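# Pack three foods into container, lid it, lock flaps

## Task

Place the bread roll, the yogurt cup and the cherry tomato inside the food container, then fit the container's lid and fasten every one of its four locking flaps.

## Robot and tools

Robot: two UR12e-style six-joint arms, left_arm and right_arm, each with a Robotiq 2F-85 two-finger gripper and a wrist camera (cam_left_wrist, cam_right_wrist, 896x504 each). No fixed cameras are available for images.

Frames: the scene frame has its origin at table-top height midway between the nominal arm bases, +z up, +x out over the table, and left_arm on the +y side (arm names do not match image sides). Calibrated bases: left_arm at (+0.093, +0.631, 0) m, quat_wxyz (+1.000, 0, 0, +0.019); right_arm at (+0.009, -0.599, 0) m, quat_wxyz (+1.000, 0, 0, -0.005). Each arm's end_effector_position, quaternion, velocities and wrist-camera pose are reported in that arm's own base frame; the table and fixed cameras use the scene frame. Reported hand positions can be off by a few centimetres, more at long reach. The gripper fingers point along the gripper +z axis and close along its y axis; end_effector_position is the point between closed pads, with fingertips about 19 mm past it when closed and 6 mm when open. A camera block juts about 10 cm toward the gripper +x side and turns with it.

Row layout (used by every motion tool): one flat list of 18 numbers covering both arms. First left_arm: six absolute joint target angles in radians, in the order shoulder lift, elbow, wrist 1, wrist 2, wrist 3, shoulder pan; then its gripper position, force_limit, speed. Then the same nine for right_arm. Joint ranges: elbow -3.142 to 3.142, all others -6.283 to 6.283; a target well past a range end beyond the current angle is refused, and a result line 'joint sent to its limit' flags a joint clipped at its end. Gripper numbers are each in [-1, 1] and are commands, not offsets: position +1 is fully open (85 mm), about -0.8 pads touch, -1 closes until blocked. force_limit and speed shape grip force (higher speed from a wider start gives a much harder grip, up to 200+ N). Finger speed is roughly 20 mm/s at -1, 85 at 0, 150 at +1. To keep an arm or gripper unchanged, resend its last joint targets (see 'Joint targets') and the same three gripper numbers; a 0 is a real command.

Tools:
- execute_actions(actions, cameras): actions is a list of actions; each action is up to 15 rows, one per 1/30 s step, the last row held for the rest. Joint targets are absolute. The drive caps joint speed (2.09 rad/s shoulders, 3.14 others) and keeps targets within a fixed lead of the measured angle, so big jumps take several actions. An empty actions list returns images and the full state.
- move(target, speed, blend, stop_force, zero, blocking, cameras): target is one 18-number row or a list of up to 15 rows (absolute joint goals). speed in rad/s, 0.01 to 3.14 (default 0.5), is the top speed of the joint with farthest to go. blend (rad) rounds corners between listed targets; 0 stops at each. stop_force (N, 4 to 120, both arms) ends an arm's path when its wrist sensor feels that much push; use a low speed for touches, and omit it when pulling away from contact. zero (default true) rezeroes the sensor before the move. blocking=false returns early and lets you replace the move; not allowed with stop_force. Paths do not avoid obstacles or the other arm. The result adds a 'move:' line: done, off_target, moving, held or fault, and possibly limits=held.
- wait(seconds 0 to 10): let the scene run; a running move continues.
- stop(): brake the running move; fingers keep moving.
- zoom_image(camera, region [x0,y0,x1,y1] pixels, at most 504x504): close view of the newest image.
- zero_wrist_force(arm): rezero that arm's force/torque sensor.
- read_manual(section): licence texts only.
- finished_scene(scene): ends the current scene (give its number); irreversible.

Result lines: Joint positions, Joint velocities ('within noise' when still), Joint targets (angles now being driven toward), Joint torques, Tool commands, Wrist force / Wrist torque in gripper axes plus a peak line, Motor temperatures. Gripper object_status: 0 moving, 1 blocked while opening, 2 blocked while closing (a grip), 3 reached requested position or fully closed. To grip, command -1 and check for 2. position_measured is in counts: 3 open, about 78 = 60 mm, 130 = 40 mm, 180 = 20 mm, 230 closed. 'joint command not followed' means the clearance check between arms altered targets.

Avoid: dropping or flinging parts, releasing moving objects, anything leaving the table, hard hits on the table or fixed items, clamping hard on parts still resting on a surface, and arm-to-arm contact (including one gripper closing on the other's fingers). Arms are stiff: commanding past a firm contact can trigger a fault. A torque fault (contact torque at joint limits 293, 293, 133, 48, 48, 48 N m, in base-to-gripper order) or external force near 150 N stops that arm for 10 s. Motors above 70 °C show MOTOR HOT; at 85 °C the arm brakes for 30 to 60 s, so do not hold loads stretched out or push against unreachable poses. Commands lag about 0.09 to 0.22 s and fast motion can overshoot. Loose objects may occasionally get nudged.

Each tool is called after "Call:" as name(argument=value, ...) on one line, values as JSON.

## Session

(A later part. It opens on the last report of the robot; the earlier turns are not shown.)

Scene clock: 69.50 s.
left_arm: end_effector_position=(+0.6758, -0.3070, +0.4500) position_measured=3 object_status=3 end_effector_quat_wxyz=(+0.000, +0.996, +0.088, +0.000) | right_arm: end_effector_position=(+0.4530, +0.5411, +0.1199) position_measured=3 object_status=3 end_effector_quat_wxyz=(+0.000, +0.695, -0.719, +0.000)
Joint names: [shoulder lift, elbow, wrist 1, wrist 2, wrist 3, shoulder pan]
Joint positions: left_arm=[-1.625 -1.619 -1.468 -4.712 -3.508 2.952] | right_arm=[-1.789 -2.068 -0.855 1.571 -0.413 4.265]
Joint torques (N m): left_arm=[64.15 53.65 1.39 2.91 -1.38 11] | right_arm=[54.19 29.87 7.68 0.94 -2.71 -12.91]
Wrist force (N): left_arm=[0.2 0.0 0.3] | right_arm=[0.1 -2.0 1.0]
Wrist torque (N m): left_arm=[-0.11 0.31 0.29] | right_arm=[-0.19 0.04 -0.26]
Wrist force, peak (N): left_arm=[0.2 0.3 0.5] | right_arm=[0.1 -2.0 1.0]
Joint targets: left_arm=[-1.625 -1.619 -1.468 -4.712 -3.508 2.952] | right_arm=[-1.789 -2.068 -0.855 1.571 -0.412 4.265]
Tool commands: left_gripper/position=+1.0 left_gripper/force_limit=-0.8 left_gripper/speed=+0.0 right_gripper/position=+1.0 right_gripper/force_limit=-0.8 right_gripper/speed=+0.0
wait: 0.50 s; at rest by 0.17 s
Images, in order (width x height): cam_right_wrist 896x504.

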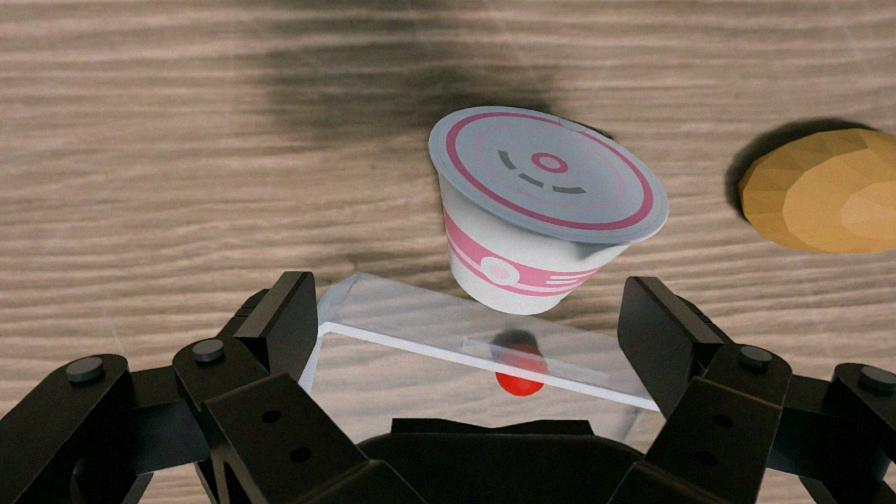

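Call:
move(target=[-1.6249,-1.6194,-1.4681,-4.7124,-3.5075,2.952,1,-0.8,0,-1.7751,-2.0865,-0.8508,1.571,-0.3909,4.2863,1,-0.8,0], cameras=["cam_right_wrist"])

Call:
wait(seconds=0.7, cameras=["cam_right_wrist"])

Call:
wait(seconds=0.7, cameras=["cam_right_wrist"])

Scene clock: 72.43 s.
left_arm: end_effector_position=(+0.6758, -0.3070, +0.4500) position_measured=3 object_status=3 end_effector_quat_wxyz=(+0.000, +0.996, +0.088, +0.000) | right_arm: end_effector_position=(+0.4371, +0.5416, +0.1199) position_measured=3 object_status=3 end_effector_quat_wxyz=(+0.000, +0.695, -0.719, +0.000)
Joint names: [shoulder lift, elbow, wrist 1, wrist 2, wrist 3, shoulder pan]
Joint positions: left_arm=[-1.625 -1.619 -1.468 -4.712 -3.508 2.952] | right_arm=[-1.775 -2.086 -0.851 1.571 -0.391 4.286]
Joint torques (N m): left_arm=[62.67 53.79 1.35 2.85 -1.27 13.6] | right_arm=[73.76 27.4 7.55 0.42 2.02 17.02]
Wrist force (N): left_arm=[0.4 0.2 0.3] | right_arm=[-0.1 -1.9 0.3]
Wrist torque (N m): left_arm=[-0.08 0.27 0.28] | right_arm=[-0.18 0.08 -0.38]
Wrist force, peak (N): left_arm=[0.3 0.5 0.4] | right_arm=[0.3 -2.4 0.5]
Joint targets: left_arm=[-1.625 -1.619 -1.468 -4.712 -3.508 2.952] | right_arm=[-1.775 -2.086 -0.851 1.571 -0.391 4.286]
move: done
Images, in order (width x height): cam_right_wrist 896x504.

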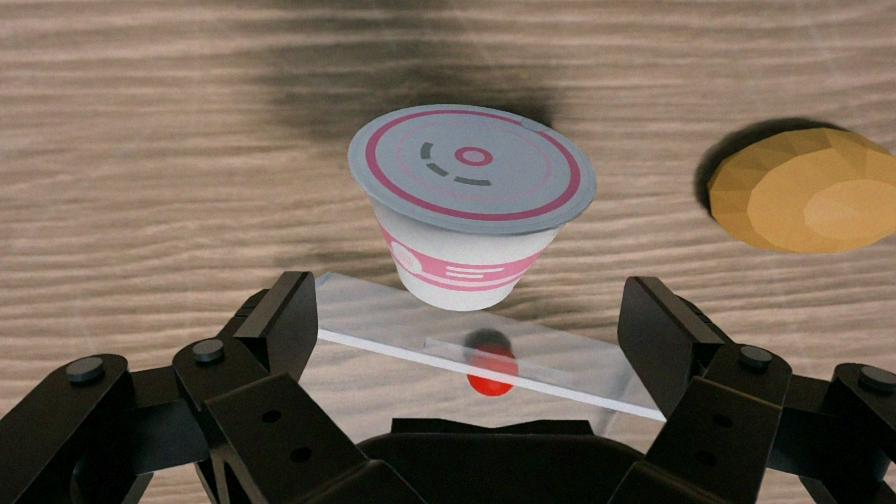

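Scene clock: 73.13 s.
left_arm: end_effector_position=(+0.6758, -0.3070, +0.4500) position_measured=3 object_status=3 end_effector_quat_wxyz=(+0.000, +0.996, +0.088, +0.000) | right_arm: end_effector_position=(+0.4370, +0.5416, +0.1199) position_measured=3 object_status=3 end_effector_quat_wxyz=(+0.000, +0.695, -0.719, +0.000)
Joint names: [shoulder lift, elbow, wrist 1, wrist 2, wrist 3, shoulder pan]
Joint positions: left_arm=[-1.625 -1.619 -1.468 -4.712 -3.508 2.952] | right_arm=[-1.775 -2.086 -0.851 1.571 -0.391 4.286]
Joint torques (N m): left_arm=[64.82 54.69 1.35 2.75 -1.18 11.63] | right_arm=[72.13 29.2 7.5 0.78 2.06 22.64]
Wrist force (N): left_arm=[-0.1 0.3 0.2] | right_arm=[-0.2 -1.8 0.5]
Wrist torque (N m): left_arm=[-0.06 0.36 0.28] | right_arm=[-0.17 0.09 -0.37]
Wrist force, peak (N): left_arm=[0.0 0.5 0.4] | right_arm=[0.0 -2.0 0.5]
Joint targets: left_arm=[-1.625 -1.619 -1.468 -4.712 -3.508 2.952] | right_arm=[-1.775 -2.086 -0.851 1.571 -0.391 4.286]
Tool commands: left_gripper/position=+1.0 left_gripper/force_limit=-0.8 left_gripper/speed=+0.0 right_gripper/position=+1.0 right_gripper/force_limit=-0.8 right_gripper/speed=+0.0
wait: 0.70 s; at rest by 0.17 s
Images, in order (width x height): cam_right_wrist 896x504.

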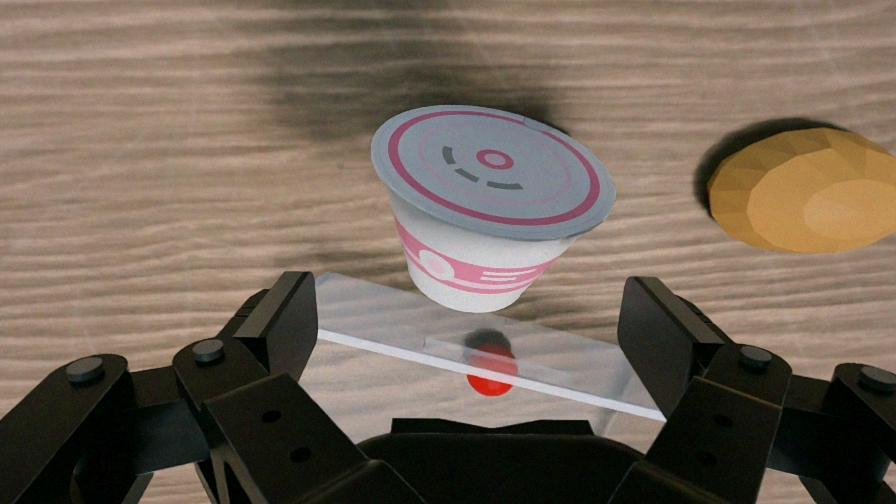

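Scene clock: 73.83 s.
left_arm: end_effector_position=(+0.6758, -0.3070, +0.4500) position_measured=3 object_status=3 end_effector_quat_wxyz=(+0.000, +0.996, +0.088, +0.000) | right_arm: end_effector_position=(+0.4370, +0.5416, +0.1199) position_measured=3 object_status=3 end_effector_quat_wxyz=(+0.000, +0.695, -0.719, +0.000)
Joint names: [shoulder lift, elbow, wrist 1, wrist 2, wrist 3, shoulder pan]
Joint positions: left_arm=[-1.625 -1.619 -1.468 -4.712 -3.508 2.952] | right_arm=[-1.775 -2.086 -0.851 1.571 -0.391 4.286]
Joint torques (N m): left_arm=[62.5 54.15 1.57 2.49 -1.56 12.46] | right_arm=[73.55 29.94 7.43 0.73 1.97 19.24]
Wrist force (N): left_arm=[0.2 0.2 0.0] | right_arm=[0.1 -1.5 0.2]
Wrist torque (N m): left_arm=[-0.07 0.31 0.29] | right_arm=[-0.12 0.04 -0.37]
Wrist force, peak (N): left_arm=[0.4 0.3 0.5] | right_arm=[-0.1 -2.1 0.8]
Joint targets: left_arm=[-1.625 -1.619 -1.468 -4.712 -3.508 2.952] | right_arm=[-1.775 -2.086 -0.851 1.571 -0.391 4.286]
Tool commands: left_gripper/position=+1.0 left_gripper/force_limit=-0.8 left_gripper/speed=+0.0 right_gripper/position=+1.0 right_gripper/force_limit=-0.8 right_gripper/speed=+0.0
wait: 0.70 s; at rest by 0.17 s
Images, in order (width x height): cam_right_wrist 896x504.

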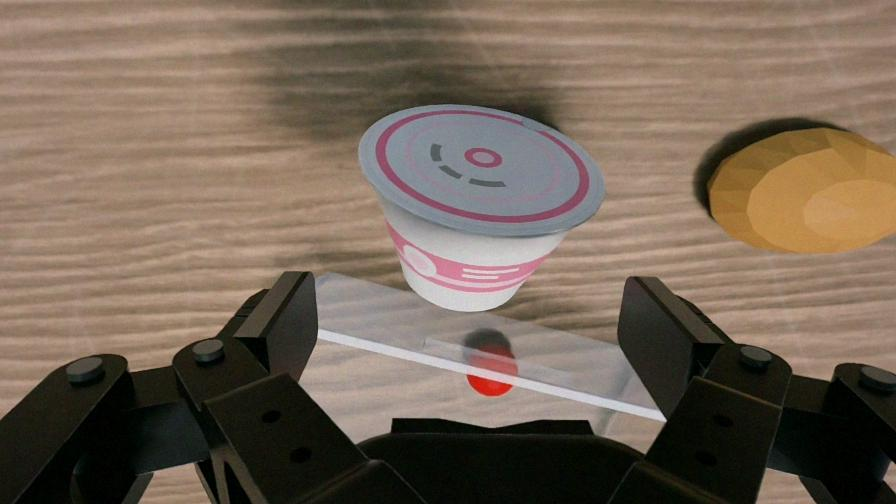

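Call:
move(target=[-1.6249,-1.6194,-1.4681,-4.7124,-3.5075,2.952,1,-0.8,0,-1.887,-2.1363,-0.6891,1.571,-0.3909,4.2863,1,-0.8,0], speed=0.15, stop_force=5, cameras=["cam_right_wrist"])

Scene clock: 76.20 s.
left_arm: end_effector_position=(+0.6758, -0.3070, +0.4500) position_measured=3 object_status=3 end_effector_quat_wxyz=(+0.000, +0.996, +0.088, +0.000) | right_arm: end_effector_position=(+0.4370, +0.5416, +0.0380) position_measured=3 object_status=3 end_effector_quat_wxyz=(+0.000, +0.695, -0.719, +0.000)
Joint names: [shoulder lift, elbow, wrist 1, wrist 2, wrist 3, shoulder pan]
Joint positions: left_arm=[-1.625 -1.619 -1.468 -4.712 -3.508 2.952] | right_arm=[-1.887 -2.136 -0.689 1.571 -0.391 4.286]
Joint torques (N m): left_arm=[63.06 54.31 1.45 2.86 -1.42 11.91] | right_arm=[53.75 23.51 7.49 0.51 1.66 18.42]
Wrist force (N): left_arm=[0.0 0.3 0.0] | right_arm=[-0.3 -1.7 0.1]
Wrist torque (N m): left_arm=[-0.07 0.34 0.29] | right_arm=[-0.08 0.07 -0.39]
Wrist force, peak (N): left_arm=[0.5 -0.3 0.2] | right_arm=[-0.4 -2.1 -1.2]
Joint targets: left_arm=[-1.625 -1.619 -1.468 -4.712 -3.508 2.952] | right_arm=[-1.887 -2.136 -0.689 1.571 -0.391 4.286]
move: done
Images, in order (width x height): cam_right_wrist 896x504.

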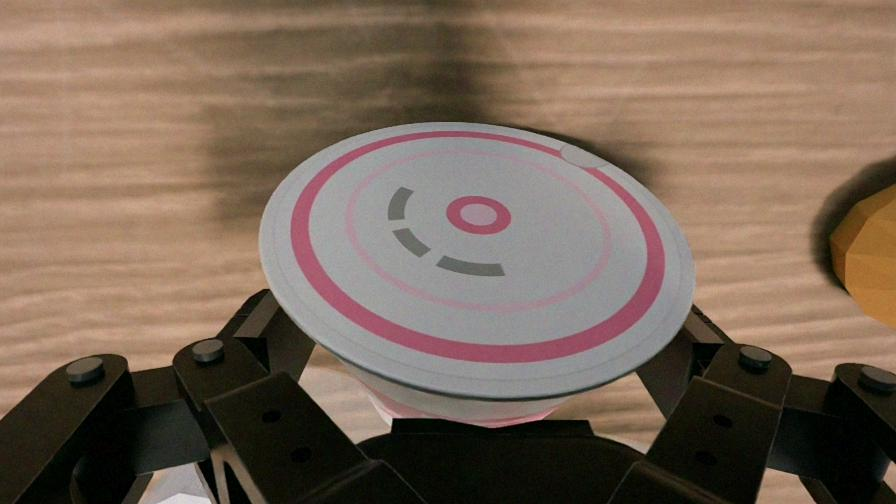

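Call:
move(target=[-1.6249,-1.6194,-1.4681,-4.7124,-3.5075,2.952,1,-0.8,0,-1.887,-2.1363,-0.6891,1.571,-0.3909,4.2863,-1,-0.7,-0.9], cameras=["cam_right_wrist"])

Scene clock: 77.00 s.
left_arm: end_effector_position=(+0.6758, -0.3070, +0.4500) position_measured=3 object_status=3 end_effector_quat_wxyz=(+0.000, +0.996, +0.088, +0.000) | right_arm: end_effector_position=(+0.4370, +0.5416, +0.0380) position_measured=30 object_status=0 end_effector_quat_wxyz=(+0.000, +0.695, -0.719, +0.000)
Joint names: [shoulder lift, elbow, wrist 1, wrist 2, wrist 3, shoulder pan]
Joint positions: left_arm=[-1.625 -1.619 -1.468 -4.712 -3.508 2.952] | right_arm=[-1.887 -2.136 -0.689 1.571 -0.391 4.286]
Joint torques (N m): left_arm=[63.17 53.58 1.57 2.76 -1.76 10.69] | right_arm=[55.85 24.73 4.1 0.53 2.34 16.57]
Wrist force (N): left_arm=[0.1 0.1 0.3] | right_arm=[0.1 -2.8 -14.5]
Wrist torque (N m): left_arm=[-0.09 0.34 0.29] | right_arm=[0.05 0.13 -0.40]
Wrist force, peak (N): left_arm=[0.5 0.0 0.2] | right_arm=[-0.1 -2.9 -15.8]
Joint targets: left_arm=[-1.625 -1.619 -1.468 -4.712 -3.508 2.952] | right_arm=[-1.887 -2.136 -0.689 1.571 -0.391 4.286]
move: done
Images, in order (width x height): cam_right_wrist 896x504.

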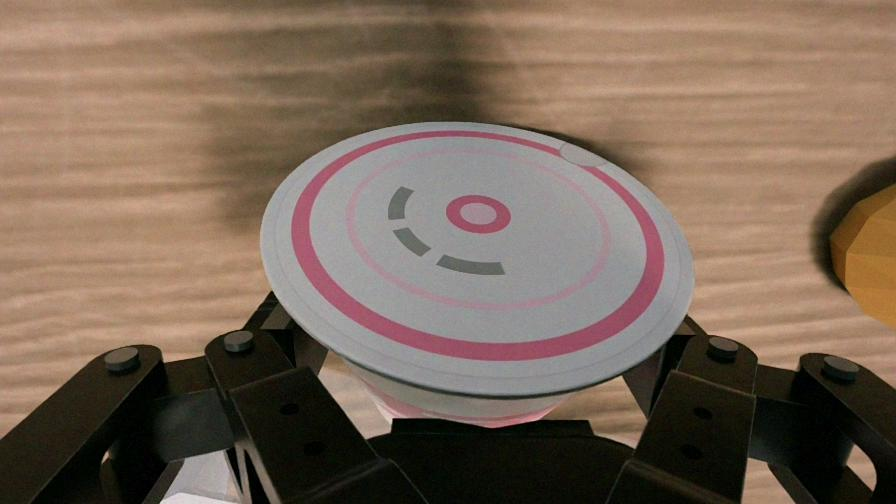

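Call:
wait(seconds=0.7)

Scene clock: 77.83 s.
left_arm: end_effector_position=(+0.6758, -0.3070, +0.4500) position_measured=3 object_status=3 end_effector_quat_wxyz=(+0.000, +0.996, +0.088, +0.000) | right_arm: end_effector_position=(+0.4370, +0.5416, +0.0380) position_measured=30 object_status=2 end_effector_quat_wxyz=(+0.000, +0.695, -0.719, +0.000)
Joint names: [shoulder lift, elbow, wrist 1, wrist 2, wrist 3, shoulder pan]
Joint positions: left_arm=[-1.625 -1.619 -1.468 -4.712 -3.508 2.952] | right_arm=[-1.887 -2.136 -0.689 1.571 -0.391 4.286]
Joint torques (N m): left_arm=[65.41 53.49 1.48 2.8 -1.37 13.47] | right_arm=[52.81 24.59 -0.42 0.51 1.95 13.77]
Wrist force (N): left_arm=[0.1 0.2 0.0] | right_arm=[-0.2 -2.9 -14.7]
Wrist torque (N m): left_arm=[-0.07 0.32 0.28] | right_arm=[0.03 0.17 -0.40]
Wrist force, peak (N): left_arm=[0.1 0.5 0.1] | right_arm=[0.0 -3.3 -15.9]
Joint targets: left_arm=[-1.625 -1.619 -1.468 -4.712 -3.508 2.952] | right_arm=[-1.887 -2.136 -0.689 1.571 -0.391 4.286]
Tool commands: left_gripper/position=+1.0 left_gripper/force_limit=-0.8 left_gripper/speed=+0.0 right_gripper/position=-1.0 right_gripper/force_limit=-0.7 right_gripper/speed=-0.9
wait: 0.70 s; at rest by 0.03 s

Call:
move(target=[-1.6249,-1.6194,-1.4681,-4.7124,-3.5075,2.952,1,-0.8,0,-1.7751,-2.0865,-0.8508,1.571,-0.3909,4.2863,-1,-0.7,-0.9], speed=0.15, cameras=["cam_right_wrist"])

Scene clock: 79.50 s.
left_arm: end_effector_position=(+0.6758, -0.3070, +0.4500) position_measured=3 object_status=3 end_effector_quat_wxyz=(+0.000, +0.996, +0.088, +0.000) | right_arm: end_effector_position=(+0.4370, +0.5416, +0.1198) position_measured=30 object_status=2 end_effector_quat_wxyz=(+0.000, +0.695, -0.719, +0.000)
Joint names: [shoulder lift, elbow, wrist 1, wrist 2, wrist 3, shoulder pan]
Joint positions: left_arm=[-1.625 -1.619 -1.468 -4.712 -3.508 2.952] | right_arm=[-1.775 -2.087 -0.851 1.571 -0.391 4.286]
Joint torques (N m): left_arm=[62.84 54.28 1.33 3.3 -1.43 13.19] | right_arm=[76.74 49.7 2.52 0.39 2.33 12.82]
Wrist force (N): left_arm=[0.0 0.0 0.1] | right_arm=[0.1 -1.9 1.9]
Wrist torque (N m): left_arm=[-0.12 0.34 0.28] | right_arm=[-0.19 0.02 -0.38]
Wrist force, peak (N): left_arm=[0.4 0.2 0.5] | right_arm=[0.1 -3.0 -15.8]
Joint targets: left_arm=[-1.625 -1.619 -1.468 -4.712 -3.508 2.952] | right_arm=[-1.775 -2.086 -0.851 1.571 -0.391 4.286]
move: done
Images, in order (width x height): cam_right_wrist 896x504.

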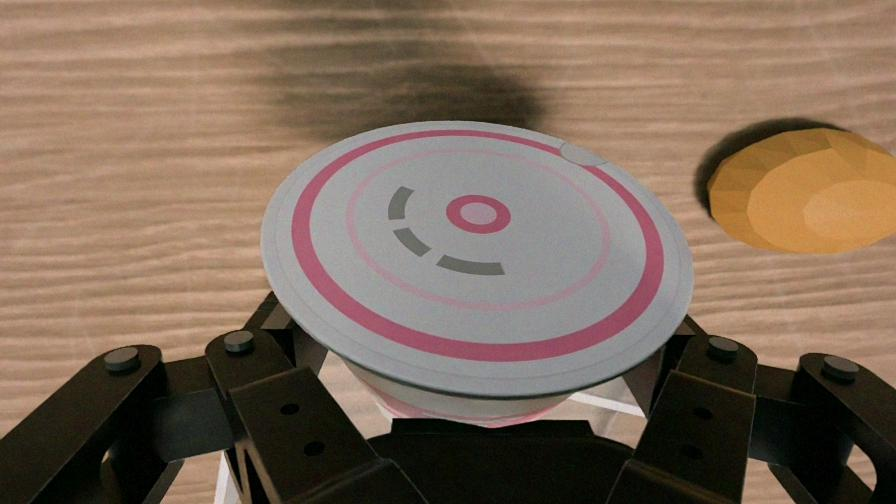

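Call:
move(target=[[-1.6249,-1.6194,-1.4681,-4.7124,-3.5075,2.952,1,-0.8,0,-1.6,-2.1,-1.01,1.571,-0.3,4.2,-1,-0.7,-0.9],[-1.6249,-1.6194,-1.4681,-4.7124,-3.5075,2.952,1,-0.8,0,-2.1259,-1.6809,-2.0396,1.571,0,4.0939,-1,-0.7,-0.9]], blend=[0.1,0], speed=0.6, cameras=["cam_right_wrist"])

Scene clock: 82.83 s.
left_arm: end_effector_position=(+0.6758, -0.3070, +0.4500) position_measured=3 object_status=3 end_effector_quat_wxyz=(+0.000, +0.996, +0.088, +0.000) | right_arm: end_effector_position=(+0.4700, +0.3603, +0.1199) position_measured=30 object_status=2 end_effector_quat_wxyz=(-0.477, -0.387, +0.750, -0.246)
Joint names: [shoulder lift, elbow, wrist 1, wrist 2, wrist 3, shoulder pan]
Joint positions: left_arm=[-1.625 -1.619 -1.468 -4.712 -3.508 2.952] | right_arm=[-2.126 -1.681 -2.039 1.571 0 4.094]
Joint torques (N m): left_arm=[60.7 54.01 1.24 2.83 -1.16 11.88] | right_arm=[76.12 46.9 -4.46 0.65 1.99 -15.06]
Wrist force (N): left_arm=[-0.1 0.2 0.1] | right_arm=[-0.9 -1.6 2.1]
Wrist torque (N m): left_arm=[-0.08 0.35 0.28] | right_arm=[-0.09 -0.28 -0.07]
Wrist force, peak (N): left_arm=[0.4 0.4 0.6] | right_arm=[-2.7 -1.0 4.9]
Joint targets: left_arm=[-1.625 -1.619 -1.468 -4.712 -3.508 2.952] | right_arm=[-2.126 -1.681 -2.040 1.571 0.000 4.094]
move: done; blend cut to 0.0875 rad at target 1
Images, in order (width x height): cam_right_wrist 896x504.

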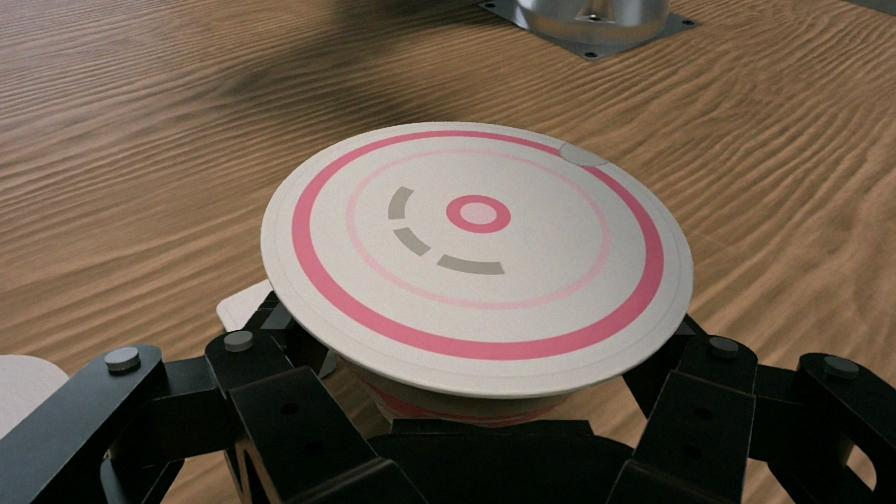

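Call:
move(target=[-1.6249,-1.6194,-1.4681,-4.7124,-3.5075,2.952,1,-0.8,0,-2.213,-1.7104,-1.923,1.571,0,4.0939,-1,-0.7,-0.9], speed=0.06, stop_force=5, cameras=["cam_right_wrist"])

Scene clock: 85.83 s.
left_arm: end_effector_position=(+0.6758, -0.3070, +0.4500) position_measured=3 object_status=3 end_effector_quat_wxyz=(+0.000, +0.996, +0.088, +0.000) | right_arm: end_effector_position=(+0.4700, +0.3602, +0.0399) position_measured=30 object_status=2 end_effector_quat_wxyz=(-0.477, -0.387, +0.750, -0.246)
Joint names: [shoulder lift, elbow, wrist 1, wrist 2, wrist 3, shoulder pan]
Joint positions: left_arm=[-1.625 -1.619 -1.468 -4.712 -3.508 2.952] | right_arm=[-2.213 -1.71 -1.923 1.571 0 4.094]
Joint torques (N m): left_arm=[61.72 53.21 1.33 2.91 -1.33 9.08] | right_arm=[79.29 23.75 2.07 0.81 1.72 -11.79]
Wrist force (N): left_arm=[0.1 0.2 -0.1] | right_arm=[-1.0 -1.0 1.6]
Wrist torque (N m): left_arm=[-0.07 0.32 0.28] | right_arm=[0.03 -0.32 -0.05]
Wrist force, peak (N): left_arm=[0.5 0.4 0.3] | right_arm=[-0.8 -1.6 2.8]
Joint targets: left_arm=[-1.625 -1.619 -1.468 -4.712 -3.508 2.952] | right_arm=[-2.213 -1.710 -1.923 1.571 0.000 4.094]
move: done
Images, in order (width x height): cam_right_wrist 896x504.

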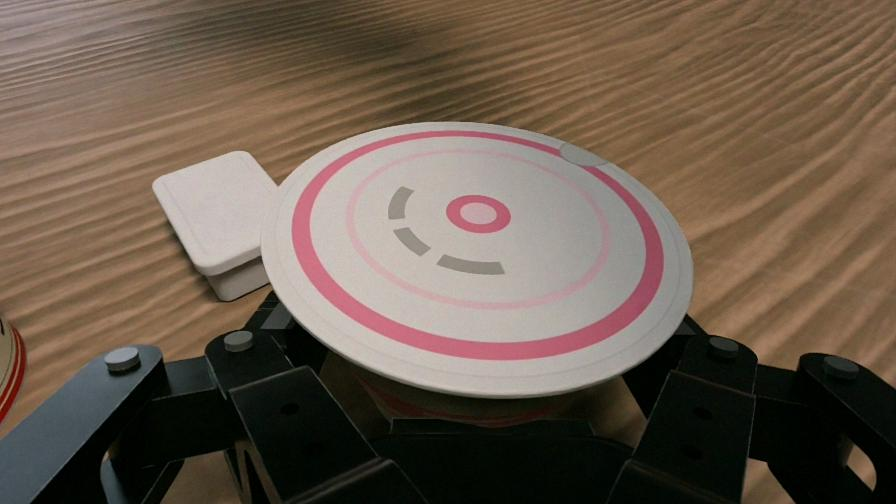

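Call:
move(target=[-1.6249,-1.6194,-1.4681,-4.7124,-3.5075,2.952,1,-0.8,0,-2.182,-1.7321,-1.9323,1.571,0,4.1705,-1,-0.7,-0.9], speed=0.1, stop_force=8)

Call:
move(target=[-1.6249,-1.6194,-1.4681,-4.7124,-3.5075,2.952,1,-0.8,0,-2.2101,-1.7384,-1.8979,1.571,0,4.1705,-1,-0.7,-0.9], speed=0.03, stop_force=4, cameras=["cam_right_wrist"])

Scene clock: 87.97 s.
left_arm: end_effector_position=(+0.6758, -0.3070, +0.4500) position_measured=3 object_status=3 end_effector_quat_wxyz=(+0.000, +0.996, +0.088, +0.000) | right_arm: end_effector_position=(+0.4351, +0.3851, +0.0549) position_measured=30 object_status=2 end_effector_quat_wxyz=(-0.468, -0.415, +0.734, -0.264)
Joint names: [shoulder lift, elbow, wrist 1, wrist 2, wrist 3, shoulder pan]
Joint positions: left_arm=[-1.625 -1.619 -1.468 -4.712 -3.508 2.952] | right_arm=[-2.182 -1.732 -1.932 1.571 0 4.17]
Joint torques (N m): left_arm=[64.47 53.35 1.4 2.91 -1.08 10.55] | right_arm=[101.44 23.59 -4.14 0.87 2.18 19.44]
Wrist force (N): left_arm=[0.4 0.4 0.1] | right_arm=[-0.8 -1.6 1.4]
Wrist torque (N m): left_arm=[-0.05 0.28 0.28] | right_arm=[-0.12 -0.32 -0.09]
Wrist force, peak (N): left_arm=[0.4 0.5 0.2] | right_arm=[-1.0 -2.9 2.2]
Joint targets: left_arm=[-1.625 -1.619 -1.468 -4.712 -3.508 2.952] | right_arm=[-2.182 -1.732 -1.932 1.571 0.000 4.171]
move: done

Scene clock: 90.00 s.
left_arm: end_effector_position=(+0.6758, -0.3070, +0.4500) position_measured=3 object_status=3 end_effector_quat_wxyz=(+0.000, +0.996, +0.088, +0.000) | right_arm: end_effector_position=(+0.4351, +0.3851, +0.0309) position_measured=30 object_status=2 end_effector_quat_wxyz=(-0.468, -0.415, +0.734, -0.264)
Joint names: [shoulder lift, elbow, wrist 1, wrist 2, wrist 3, shoulder pan]
Joint positions: left_arm=[-1.625 -1.619 -1.468 -4.712 -3.508 2.952] | right_arm=[-2.21 -1.738 -1.898 1.571 0 4.171]
Joint torques (N m): left_arm=[63.34 53.78 1.11 2.58 -1.17 10.84] | right_arm=[77.79 20.77 1.24 1.38 1.71 16.23]
Wrist force (N): left_arm=[0.3 0.3 0.5] | right_arm=[0.6 -1.7 0.5]
Wrist torque (N m): left_arm=[-0.07 0.29 0.28] | right_arm=[-0.12 -0.43 -0.08]
Wrist force, peak (N): left_arm=[0.3 0.3 0.5] | right_arm=[-0.9 -2.3 1.8]
Joint targets: left_arm=[-1.625 -1.619 -1.468 -4.712 -3.508 2.952] | right_arm=[-2.210 -1.738 -1.898 1.571 0.000 4.171]
move: done
Images, in order (width x height): cam_right_wrist 896x504.

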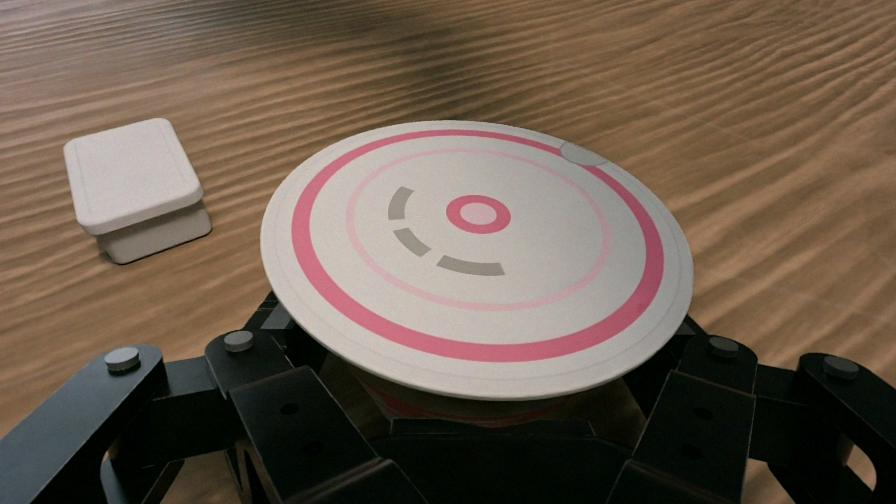

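Call:
move(target=[-1.6249,-1.6194,-1.4681,-4.7124,-3.5075,2.952,1,-0.8,0,-2.2206,-1.7405,-1.8853,1.571,0,4.1705,-1,-0.7,-0.9], speed=0.02, stop_force=4, cameras=["cam_right_wrist"])

Scene clock: 91.63 s.
left_arm: end_effector_position=(+0.6758, -0.3070, +0.4500) position_measured=3 object_status=3 end_effector_quat_wxyz=(+0.000, +0.996, +0.088, +0.000) | right_arm: end_effector_position=(+0.4350, +0.3851, +0.0223) position_measured=43 object_status=2 end_effector_quat_wxyz=(-0.468, -0.415, +0.734, -0.264)
Joint names: [shoulder lift, elbow, wrist 1, wrist 2, wrist 3, shoulder pan]
Joint positions: left_arm=[-1.625 -1.619 -1.468 -4.712 -3.508 2.952] | right_arm=[-2.22 -1.74 -1.886 1.571 0 4.171]
Joint torques (N m): left_arm=[61.91 53.22 1.54 2.7 -1.03 11.59] | right_arm=[94.13 22.24 -2.53 0.49 1.69 20.38]
Wrist force (N): left_arm=[-0.1 0.1 0.4] | right_arm=[4.7 -1.6 -2.9]
Wrist torque (N m): left_arm=[-0.10 0.37 0.28] | right_arm=[-0.10 -0.35 -0.06]
Wrist force, peak (N): left_arm=[0.7 0.0 -0.1] | right_arm=[5.8 -1.8 -3.2]
Joint targets: left_arm=[-1.625 -1.619 -1.468 -4.712 -3.508 2.952] | right_arm=[-2.220 -1.740 -1.886 1.571 0.000 4.171]
move: contact (right_arm)
Images, in order (width x height): cam_right_wrist 896x504.

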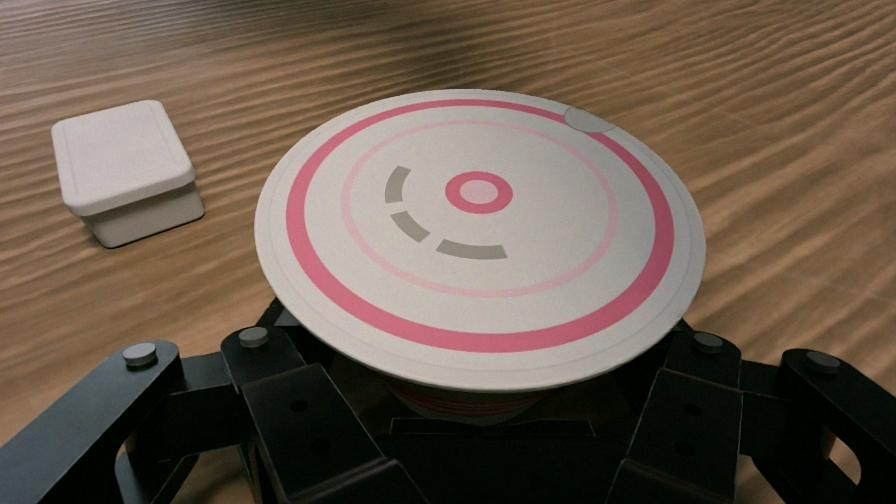

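Call:
move(target=[[-1.6249,-1.6194,-1.4681,-4.7124,-3.5075,2.952,1,-0.8,0,-2.220,-1.740,-1.886,1.571,0,4.1705,1,-0.7,-0.9],[-1.6249,-1.6194,-1.4681,-4.7124,-3.5075,2.952,1,-0.8,0,-2.2644,-1.5659,-2.0161,1.571,0,4.1712,1,-0.7,-0.9]], speed=0.15, cameras=["cam_right_wrist"])

Scene clock: 94.33 s.
left_arm: end_effector_position=(+0.6758, -0.3070, +0.4500) position_measured=3 object_status=3 end_effector_quat_wxyz=(+0.000, +0.996, +0.088, +0.000) | right_arm: end_effector_position=(+0.4719, +0.4472, +0.0599) position_measured=3 object_status=3 end_effector_quat_wxyz=(-0.468, -0.415, +0.734, -0.264)
Joint names: [shoulder lift, elbow, wrist 1, wrist 2, wrist 3, shoulder pan]
Joint positions: left_arm=[-1.625 -1.619 -1.468 -4.712 -3.508 2.952] | right_arm=[-2.264 -1.566 -2.016 1.571 0 4.171]
Joint torques (N m): left_arm=[63.65 54.16 1.41 2.81 -1.06 8.44] | right_arm=[84.85 45.8 -3.17 0.98 1.42 19.16]
Wrist force (N): left_arm=[0.2 0.2 0.2] | right_arm=[0.4 -1.9 1.6]
Wrist torque (N m): left_arm=[-0.09 0.32 0.29] | right_arm=[-0.12 -0.32 -0.06]
Wrist force, peak (N): left_arm=[0.1 0.5 0.4] | right_arm=[5.5 -1.6 -3.0]
Joint targets: left_arm=[-1.625 -1.619 -1.468 -4.712 -3.508 2.952] | right_arm=[-2.264 -1.566 -2.016 1.571 0.000 4.171]
move: done
Images, in order (width x height): cam_right_wrist 896x504.

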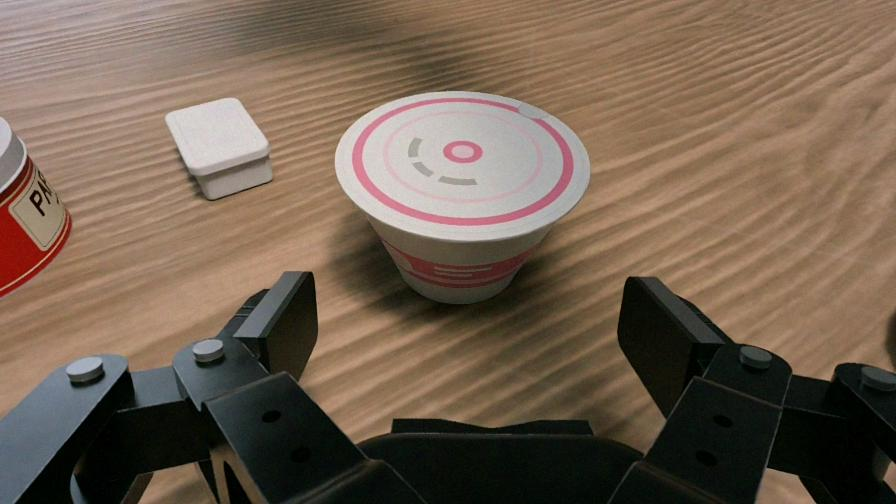

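Call:
move(target=[[-1.6249,-1.6194,-1.4681,-4.7124,-3.5075,2.952,1,-0.8,0,-1.75,-1.85,-1.7,1.571,-0.2,4.2,1,-0.7,-0.9],[-1.6249,-1.6194,-1.4681,-4.7124,-3.5075,2.952,1,-0.8,0,-1.4,-2.4,-0.9,1.3,-0.6,4.4,1,-0.7,-0.9],[-1.6249,-1.6194,-1.4681,-4.7124,-3.5075,2.952,1,-0.8,0,-1.5,-2.4943,-0.9,0.8218,-1.194,4.6582,1,-0.7,-0.9],[-1.6249,-1.6194,-1.4681,-4.7124,-3.5075,2.952,1,-0.8,0,-1.676,-2.4943,-0.805,0.8218,-1.194,4.6582,1,-0.7,-0.9]], speed=0.8, blend=[0.1,0.1,0.05,0], cameras=["cam_right_wrist"])

Scene clock: 98.20 s.
left_arm: end_effector_position=(+0.6758, -0.3070, +0.4500) position_measured=3 object_status=3 end_effector_quat_wxyz=(+0.000, +0.996, +0.088, +0.000) | right_arm: end_effector_position=(+0.3897, +0.4004, +0.0685) position_measured=3 object_status=3 end_effector_quat_wxyz=(+0.062, +0.912, -0.150, +0.378)
Joint names: [shoulder lift, elbow, wrist 1, wrist 2, wrist 3, shoulder pan]
Joint positions: left_arm=[-1.625 -1.619 -1.468 -4.712 -3.508 2.952] | right_arm=[-1.676 -2.494 -0.805 0.822 -1.194 4.658]
Joint torques (N m): left_arm=[64.01 53.09 1.46 3.17 -0.98 11.87] | right_arm=[27.34 19.11 7.2 -3.82 -2.29 18.77]
Wrist force (N): left_arm=[-0.1 0.2 -0.1] | right_arm=[-0.1 -1.5 1.3]
Wrist torque (N m): left_arm=[-0.07 0.35 0.29] | right_arm=[-0.17 -0.08 0.01]
Wrist force, peak (N): left_arm=[0.2 0.4 0.6] | right_arm=[-2.0 -1.4 3.2]
Joint targets: left_arm=[-1.625 -1.619 -1.468 -4.712 -3.508 2.952] | right_arm=[-1.676 -2.494 -0.805 0.822 -1.194 4.658]
move: done
Images, in order (width x height): cam_right_wrist 896x504.

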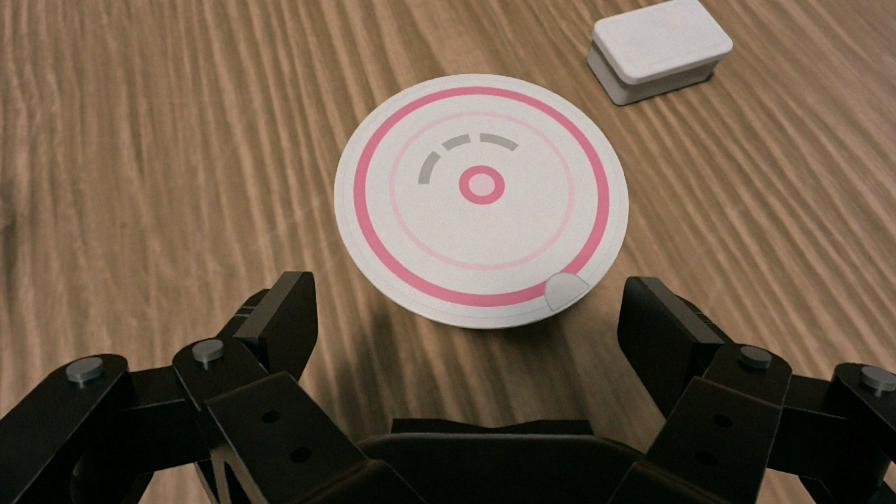

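Call:
move(target=[-1.6249,-1.6194,-1.4681,-4.7124,-3.5075,2.952,1,-0.8,0,-1.8022,-2.5183,-0.5762,0.803,-1.3087,4.5729,1,-0.7,-0.9], speed=0.1, stop_force=6, cameras=["cam_right_wrist"])

Scene clock: 102.47 s.
left_arm: end_effector_position=(+0.6758, -0.3070, +0.4500) position_measured=3 object_status=3 end_effector_quat_wxyz=(+0.000, +0.996, +0.088, +0.000) | right_arm: end_effector_position=(+0.4288, +0.3833, +0.0261) position_measured=3 object_status=3 end_effector_quat_wxyz=(+0.062, +0.912, -0.150, +0.377)
Joint names: [shoulder lift, elbow, wrist 1, wrist 2, wrist 3, shoulder pan]
Joint positions: left_arm=[-1.625 -1.619 -1.468 -4.712 -3.508 2.952] | right_arm=[-1.802 -2.518 -0.576 0.803 -1.309 4.573]
Joint torques (N m): left_arm=[63.85 53.98 1.18 2.86 -0.88 9.99] | right_arm=[32.36 12.29 7.3 -4.01 -2.19 -15.14]
Wrist force (N): left_arm=[0.2 0.1 0.2] | right_arm=[0.2 -0.6 1.7]
Wrist torque (N m): left_arm=[-0.09 0.32 0.28] | right_arm=[0.06 -0.16 0.05]
Wrist force, peak (N): left_arm=[0.2 0.6 -0.3] | right_arm=[-0.4 -2.1 1.6]
Joint targets: left_arm=[-1.625 -1.619 -1.468 -4.712 -3.508 2.952] | right_arm=[-1.802 -2.518 -0.576 0.803 -1.309 4.573]
move: done
Images, in order (width x height): cam_right_wrist 896x504.

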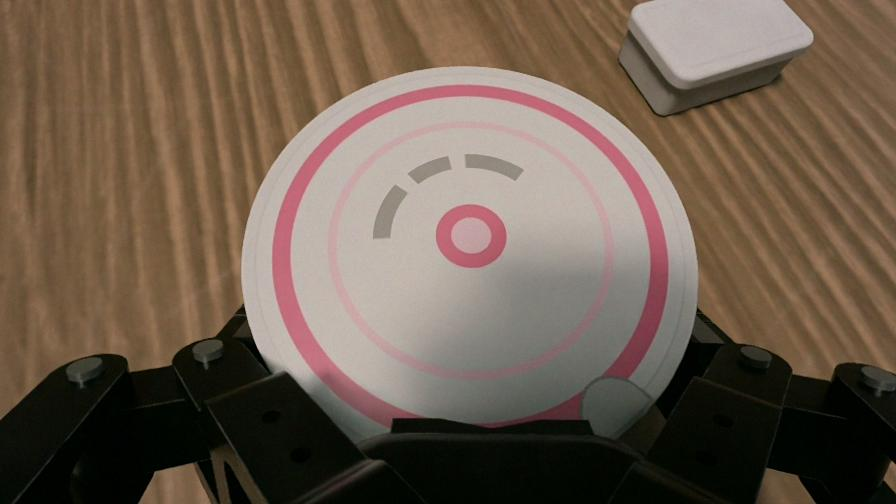

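Call:
move(target=[-1.6249,-1.6194,-1.4681,-4.7124,-3.5075,2.952,1,-0.8,0,-1.8022,-2.5183,-0.5762,0.803,-1.3087,4.5729,-1,-0.8,-0.9], cameras=["cam_right_wrist"])

Scene clock: 103.60 s.
left_arm: end_effector_position=(+0.6758, -0.3070, +0.4500) position_measured=3 object_status=3 end_effector_quat_wxyz=(+0.000, +0.996, +0.088, +0.000) | right_arm: end_effector_position=(+0.4288, +0.3833, +0.0261) position_measured=46 object_status=0 end_effector_quat_wxyz=(+0.062, +0.912, -0.150, +0.377)
Joint names: [shoulder lift, elbow, wrist 1, wrist 2, wrist 3, shoulder pan]
Joint positions: left_arm=[-1.625 -1.619 -1.468 -4.712 -3.508 2.952] | right_arm=[-1.802 -2.518 -0.576 0.803 -1.309 4.573]
Joint torques (N m): left_arm=[62.37 53.57 1.46 2.97 -0.57 9.35] | right_arm=[35.65 12.92 6.17 -4.11 -2.49 -12.77]
Wrist force (N): left_arm=[0.0 0.1 0.0] | right_arm=[-0.1 -1.4 1.0]
Wrist torque (N m): left_arm=[-0.09 0.34 0.29] | right_arm=[-0.06 -0.14 0.06]
Wrist force, peak (N): left_arm=[0.6 0.5 0.4] | right_arm=[-0.7 -0.9 2.4]
Joint targets: left_arm=[-1.625 -1.619 -1.468 -4.712 -3.508 2.952] | right_arm=[-1.802 -2.518 -0.576 0.803 -1.309 4.573]
move: done
Images, in order (width x height): cam_right_wrist 896x504.

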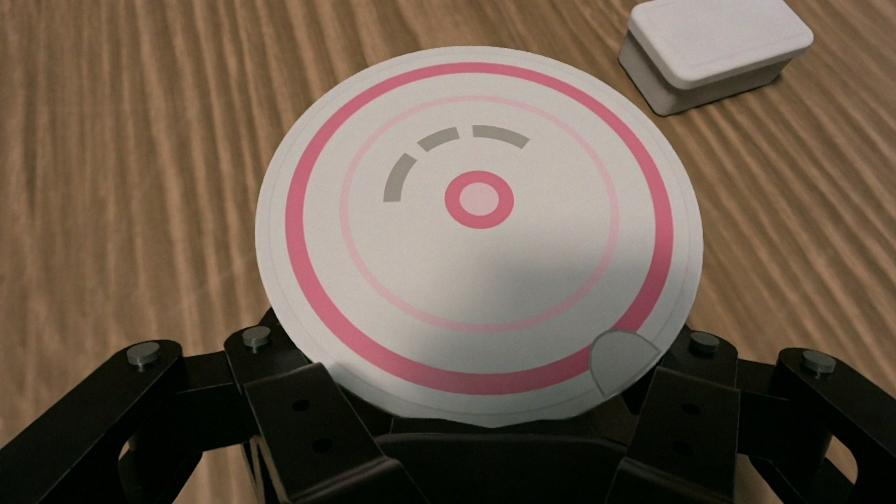

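Call:
wait(seconds=1, cameras=["cam_right_wrist"])

Scene clock: 104.67 s.
left_arm: end_effector_position=(+0.6758, -0.3070, +0.4500) position_measured=3 object_status=3 end_effector_quat_wxyz=(+0.000, +0.996, +0.088, +0.000) | right_arm: end_effector_position=(+0.4288, +0.3833, +0.0261) position_measured=46 object_status=2 end_effector_quat_wxyz=(+0.062, +0.912, -0.150, +0.377)
Joint names: [shoulder lift, elbow, wrist 1, wrist 2, wrist 3, shoulder pan]
Joint positions: left_arm=[-1.625 -1.619 -1.468 -4.712 -3.508 2.952] | right_arm=[-1.802 -2.518 -0.576 0.803 -1.309 4.573]
Joint torques (N m): left_arm=[61.37 52.17 1.13 2.98 -0.87 8.86] | right_arm=[36.34 13.49 5.62 -3.73 -2.3 -8.81]
Wrist force (N): left_arm=[0.2 0.1 0.4] | right_arm=[-0.7 -1.3 1.4]
Wrist torque (N m): left_arm=[-0.10 0.31 0.28] | right_arm=[-0.04 -0.11 0.05]
Wrist force, peak (N): left_arm=[0.2 0.1 0.5] | right_arm=[0.1 -1.6 2.1]
Joint targets: left_arm=[-1.625 -1.619 -1.468 -4.712 -3.508 2.952] | right_arm=[-1.802 -2.518 -0.576 0.803 -1.309 4.573]
Tool commands: left_gripper/position=+1.0 left_gripper/force_limit=-0.8 left_gripper/speed=+0.0 right_gripper/position=-1.0 right_gripper/force_limit=-0.8 right_gripper/speed=-0.9
wait: 1.00 s; at rest by 0.10 s
Images, in order (width x height): cam_right_wrist 896x504.

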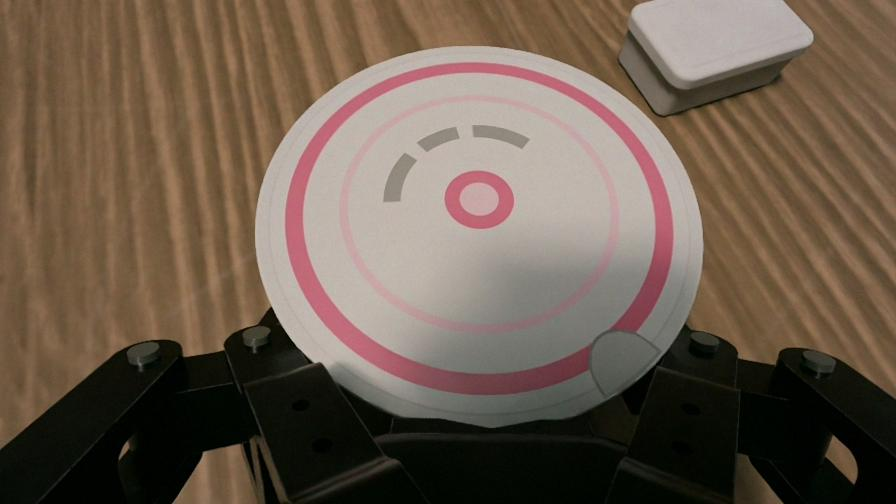

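Call:
move(target=[-1.6249,-1.6194,-1.4681,-4.7124,-3.5075,2.952,1,-0.8,0,-1.7768,-2.5147,-0.6052,0.803,-1.3087,4.5729,-1,-0.8,-0.9], speed=0.05, cameras=["cam_right_wrist","cam_left_wrist"])

Scene clock: 106.47 s.
left_arm: end_effector_position=(+0.6758, -0.3070, +0.4500) position_measured=3 object_status=3 end_effector_quat_wxyz=(+0.000, +0.996, +0.088, +0.000) | right_arm: end_effector_position=(+0.4288, +0.3833, +0.0359) position_measured=46 object_status=2 end_effector_quat_wxyz=(+0.062, +0.912, -0.150, +0.377)
Joint names: [shoulder lift, elbow, wrist 1, wrist 2, wrist 3, shoulder pan]
Joint positions: left_arm=[-1.625 -1.619 -1.468 -4.712 -3.508 2.952] | right_arm=[-1.777 -2.515 -0.605 0.803 -1.309 4.573]
Joint torques (N m): left_arm=[63.07 53.02 1.32 2.82 -0.54 9.91] | right_arm=[55.78 32.52 1.39 -3.31 -2.06 -9.97]
Wrist force (N): left_arm=[0.0 -0.1 -0.1] | right_arm=[-1.0 -0.9 2.6]
Wrist torque (N m): left_arm=[-0.13 0.34 0.29] | right_arm=[0.00 -0.18 0.05]
Wrist force, peak (N): left_arm=[0.3 -0.2 0.6] | right_arm=[-1.2 -1.2 3.1]
Joint targets: left_arm=[-1.625 -1.619 -1.468 -4.712 -3.508 2.952] | right_arm=[-1.777 -2.515 -0.605 0.803 -1.309 4.573]
move: done

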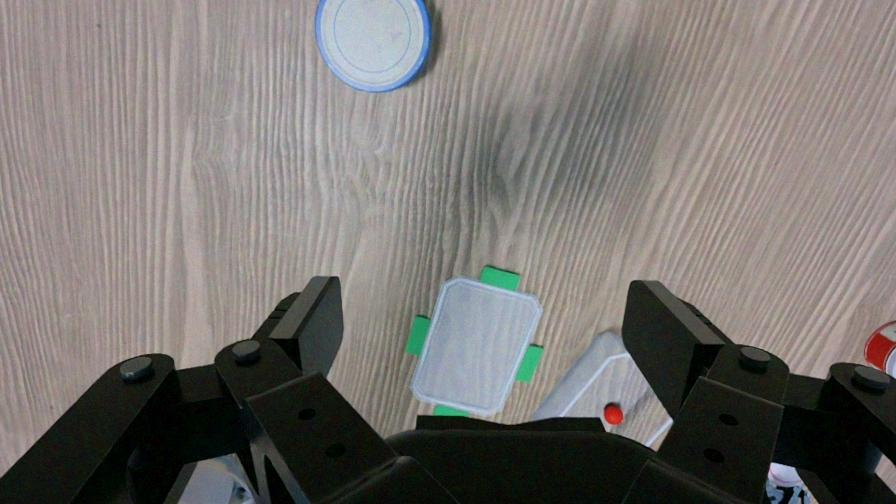

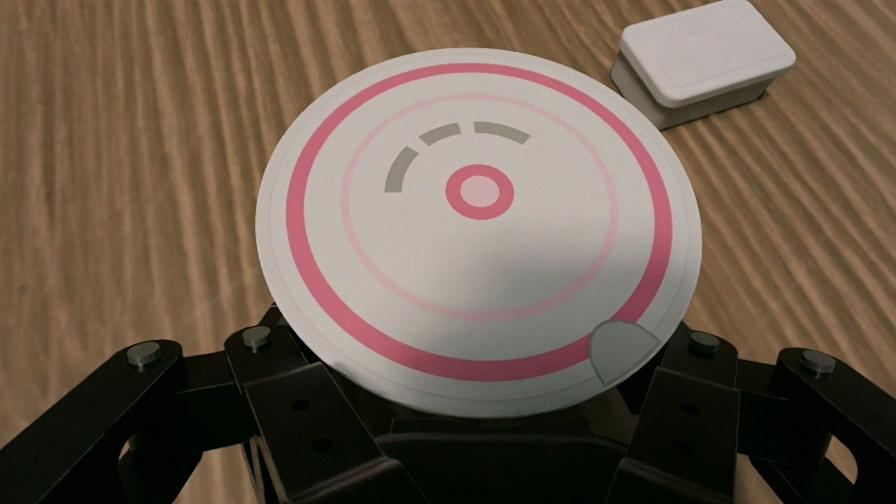

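Call:
move(target=[[-1.6249,-1.6194,-1.4681,-4.7124,-3.5075,2.952,1,-0.8,0,-1.5236,-2.4432,-0.9299,0.803,-1.3087,4.5729,-1,-0.8,-0.9],[-1.6249,-1.6194,-1.4681,-4.7124,-3.5075,2.952,1,-0.8,0,-1.9030,-1.9819,-1.0140,0.8036,-1.3049,4.5756,-1,-0.8,-0.9]], speed=0.15, cameras=["cam_right_wrist","cam_left_wrist"])

Scene clock: 113.13 s.
left_arm: end_effector_position=(+0.6758, -0.3070, +0.4500) position_measured=3 object_status=3 end_effector_quat_wxyz=(+0.000, +0.996, +0.088, +0.000) | right_arm: end_effector_position=(+0.4633, +0.6432, +0.1501) position_measured=46 object_status=2 end_effector_quat_wxyz=(+0.062, +0.912, -0.150, +0.377)
Joint names: [shoulder lift, elbow, wrist 1, wrist 2, wrist 3, shoulder pan]
Joint positions: left_arm=[-1.625 -1.619 -1.468 -4.712 -3.508 2.952] | right_arm=[-1.903 -1.982 -1.014 0.804 -1.305 4.576]
Joint torques (N m): left_arm=[61.71 52.77 1.47 2.81 -0.65 7.69] | right_arm=[58.76 48.78 1.6 -0.34 2.12 15.75]
Wrist force (N): left_arm=[0.0 -0.2 0.3] | right_arm=[-0.8 -1.0 1.7]
Wrist torque (N m): left_arm=[-0.15 0.35 0.28] | right_arm=[-0.01 -0.24 -0.09]
Wrist force, peak (N): left_arm=[0.2 0.6 0.2] | right_arm=[-1.9 -3.4 1.4]
Joint targets: left_arm=[-1.625 -1.619 -1.468 -4.712 -3.508 2.952] | right_arm=[-1.903 -1.982 -1.014 0.804 -1.305 4.576]
move: done

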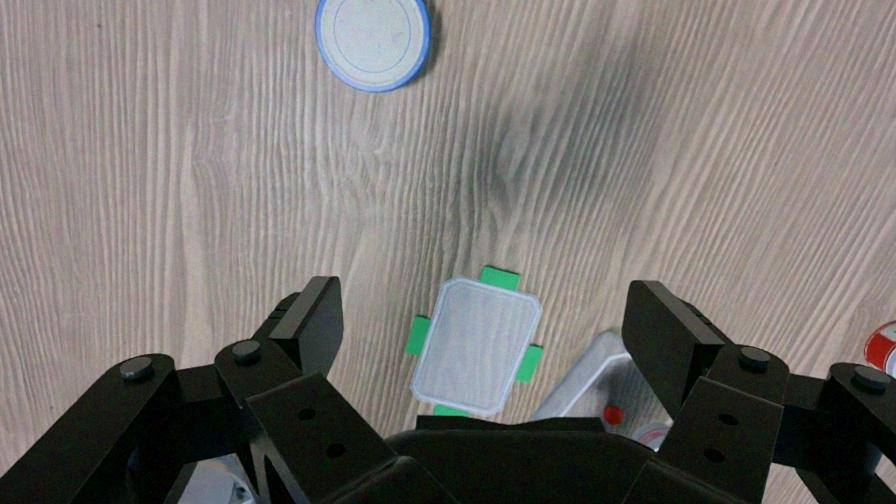

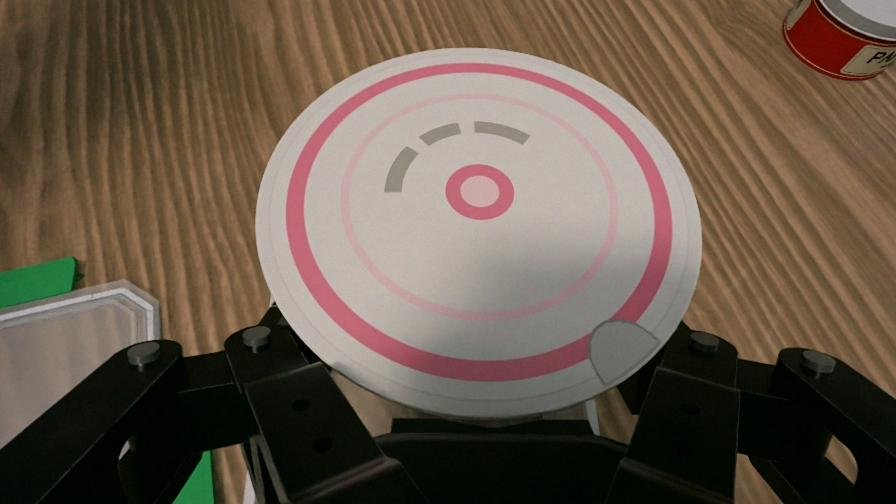

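Call:
move(target=[-1.6249,-1.6194,-1.4681,-4.7124,-3.5075,2.952,1,-0.8,0,-2.0699,-2.0326,-0.7964,0.8036,-1.3049,4.5756,-1,-0.8,-0.9], speed=0.05, stop_force=5, cameras=["cam_right_wrist","cam_left_wrist"])

Scene clock: 118.00 s.
left_arm: end_effector_position=(+0.6758, -0.3070, +0.4500) position_measured=3 object_status=3 end_effector_quat_wxyz=(+0.000, +0.996, +0.088, +0.000) | right_arm: end_effector_position=(+0.4635, +0.6453, +0.0520) position_measured=46 object_status=2 end_effector_quat_wxyz=(+0.062, +0.912, -0.150, +0.377)
Joint names: [shoulder lift, elbow, wrist 1, wrist 2, wrist 3, shoulder pan]
Joint positions: left_arm=[-1.625 -1.619 -1.468 -4.712 -3.508 2.952] | right_arm=[-2.036 -2.022 -0.841 0.804 -1.305 4.576]
Joint torques (N m): left_arm=[63.51 52.97 1.22 3.19 -0.27 8.34] | right_arm=[88.16 39.5 0.99 -0.02 2.29 10.83]
Wrist force (N): left_arm=[0.1 0.0 0.1] | right_arm=[2.1 -2.9 -1.2]
Wrist torque (N m): left_arm=[-0.11 0.32 0.29] | right_arm=[-0.36 -0.19 -0.28]
Wrist force, peak (N): left_arm=[0.4 0.6 0.3] | right_arm=[23.9 2.8 -26.1]
Joint targets: left_arm=[-1.625 -1.619 -1.468 -4.712 -3.508 2.952] | right_arm=[-2.036 -2.022 -0.841 0.804 -1.305 4.576]
move: contact (right_arm); right_arm: the wrist 1 is farthest, 0.045 rad from its target

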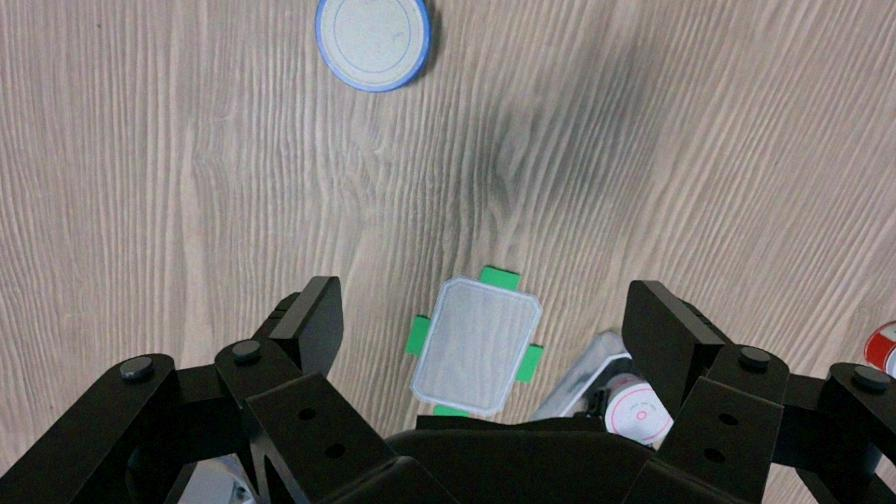

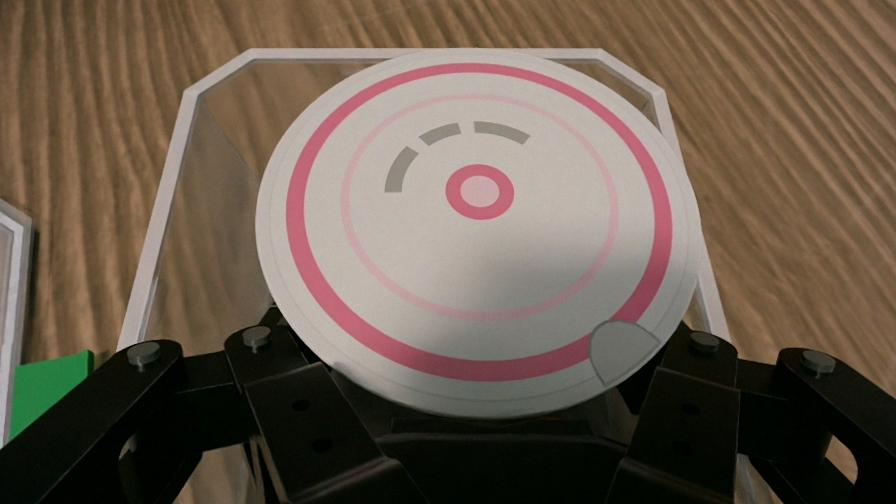

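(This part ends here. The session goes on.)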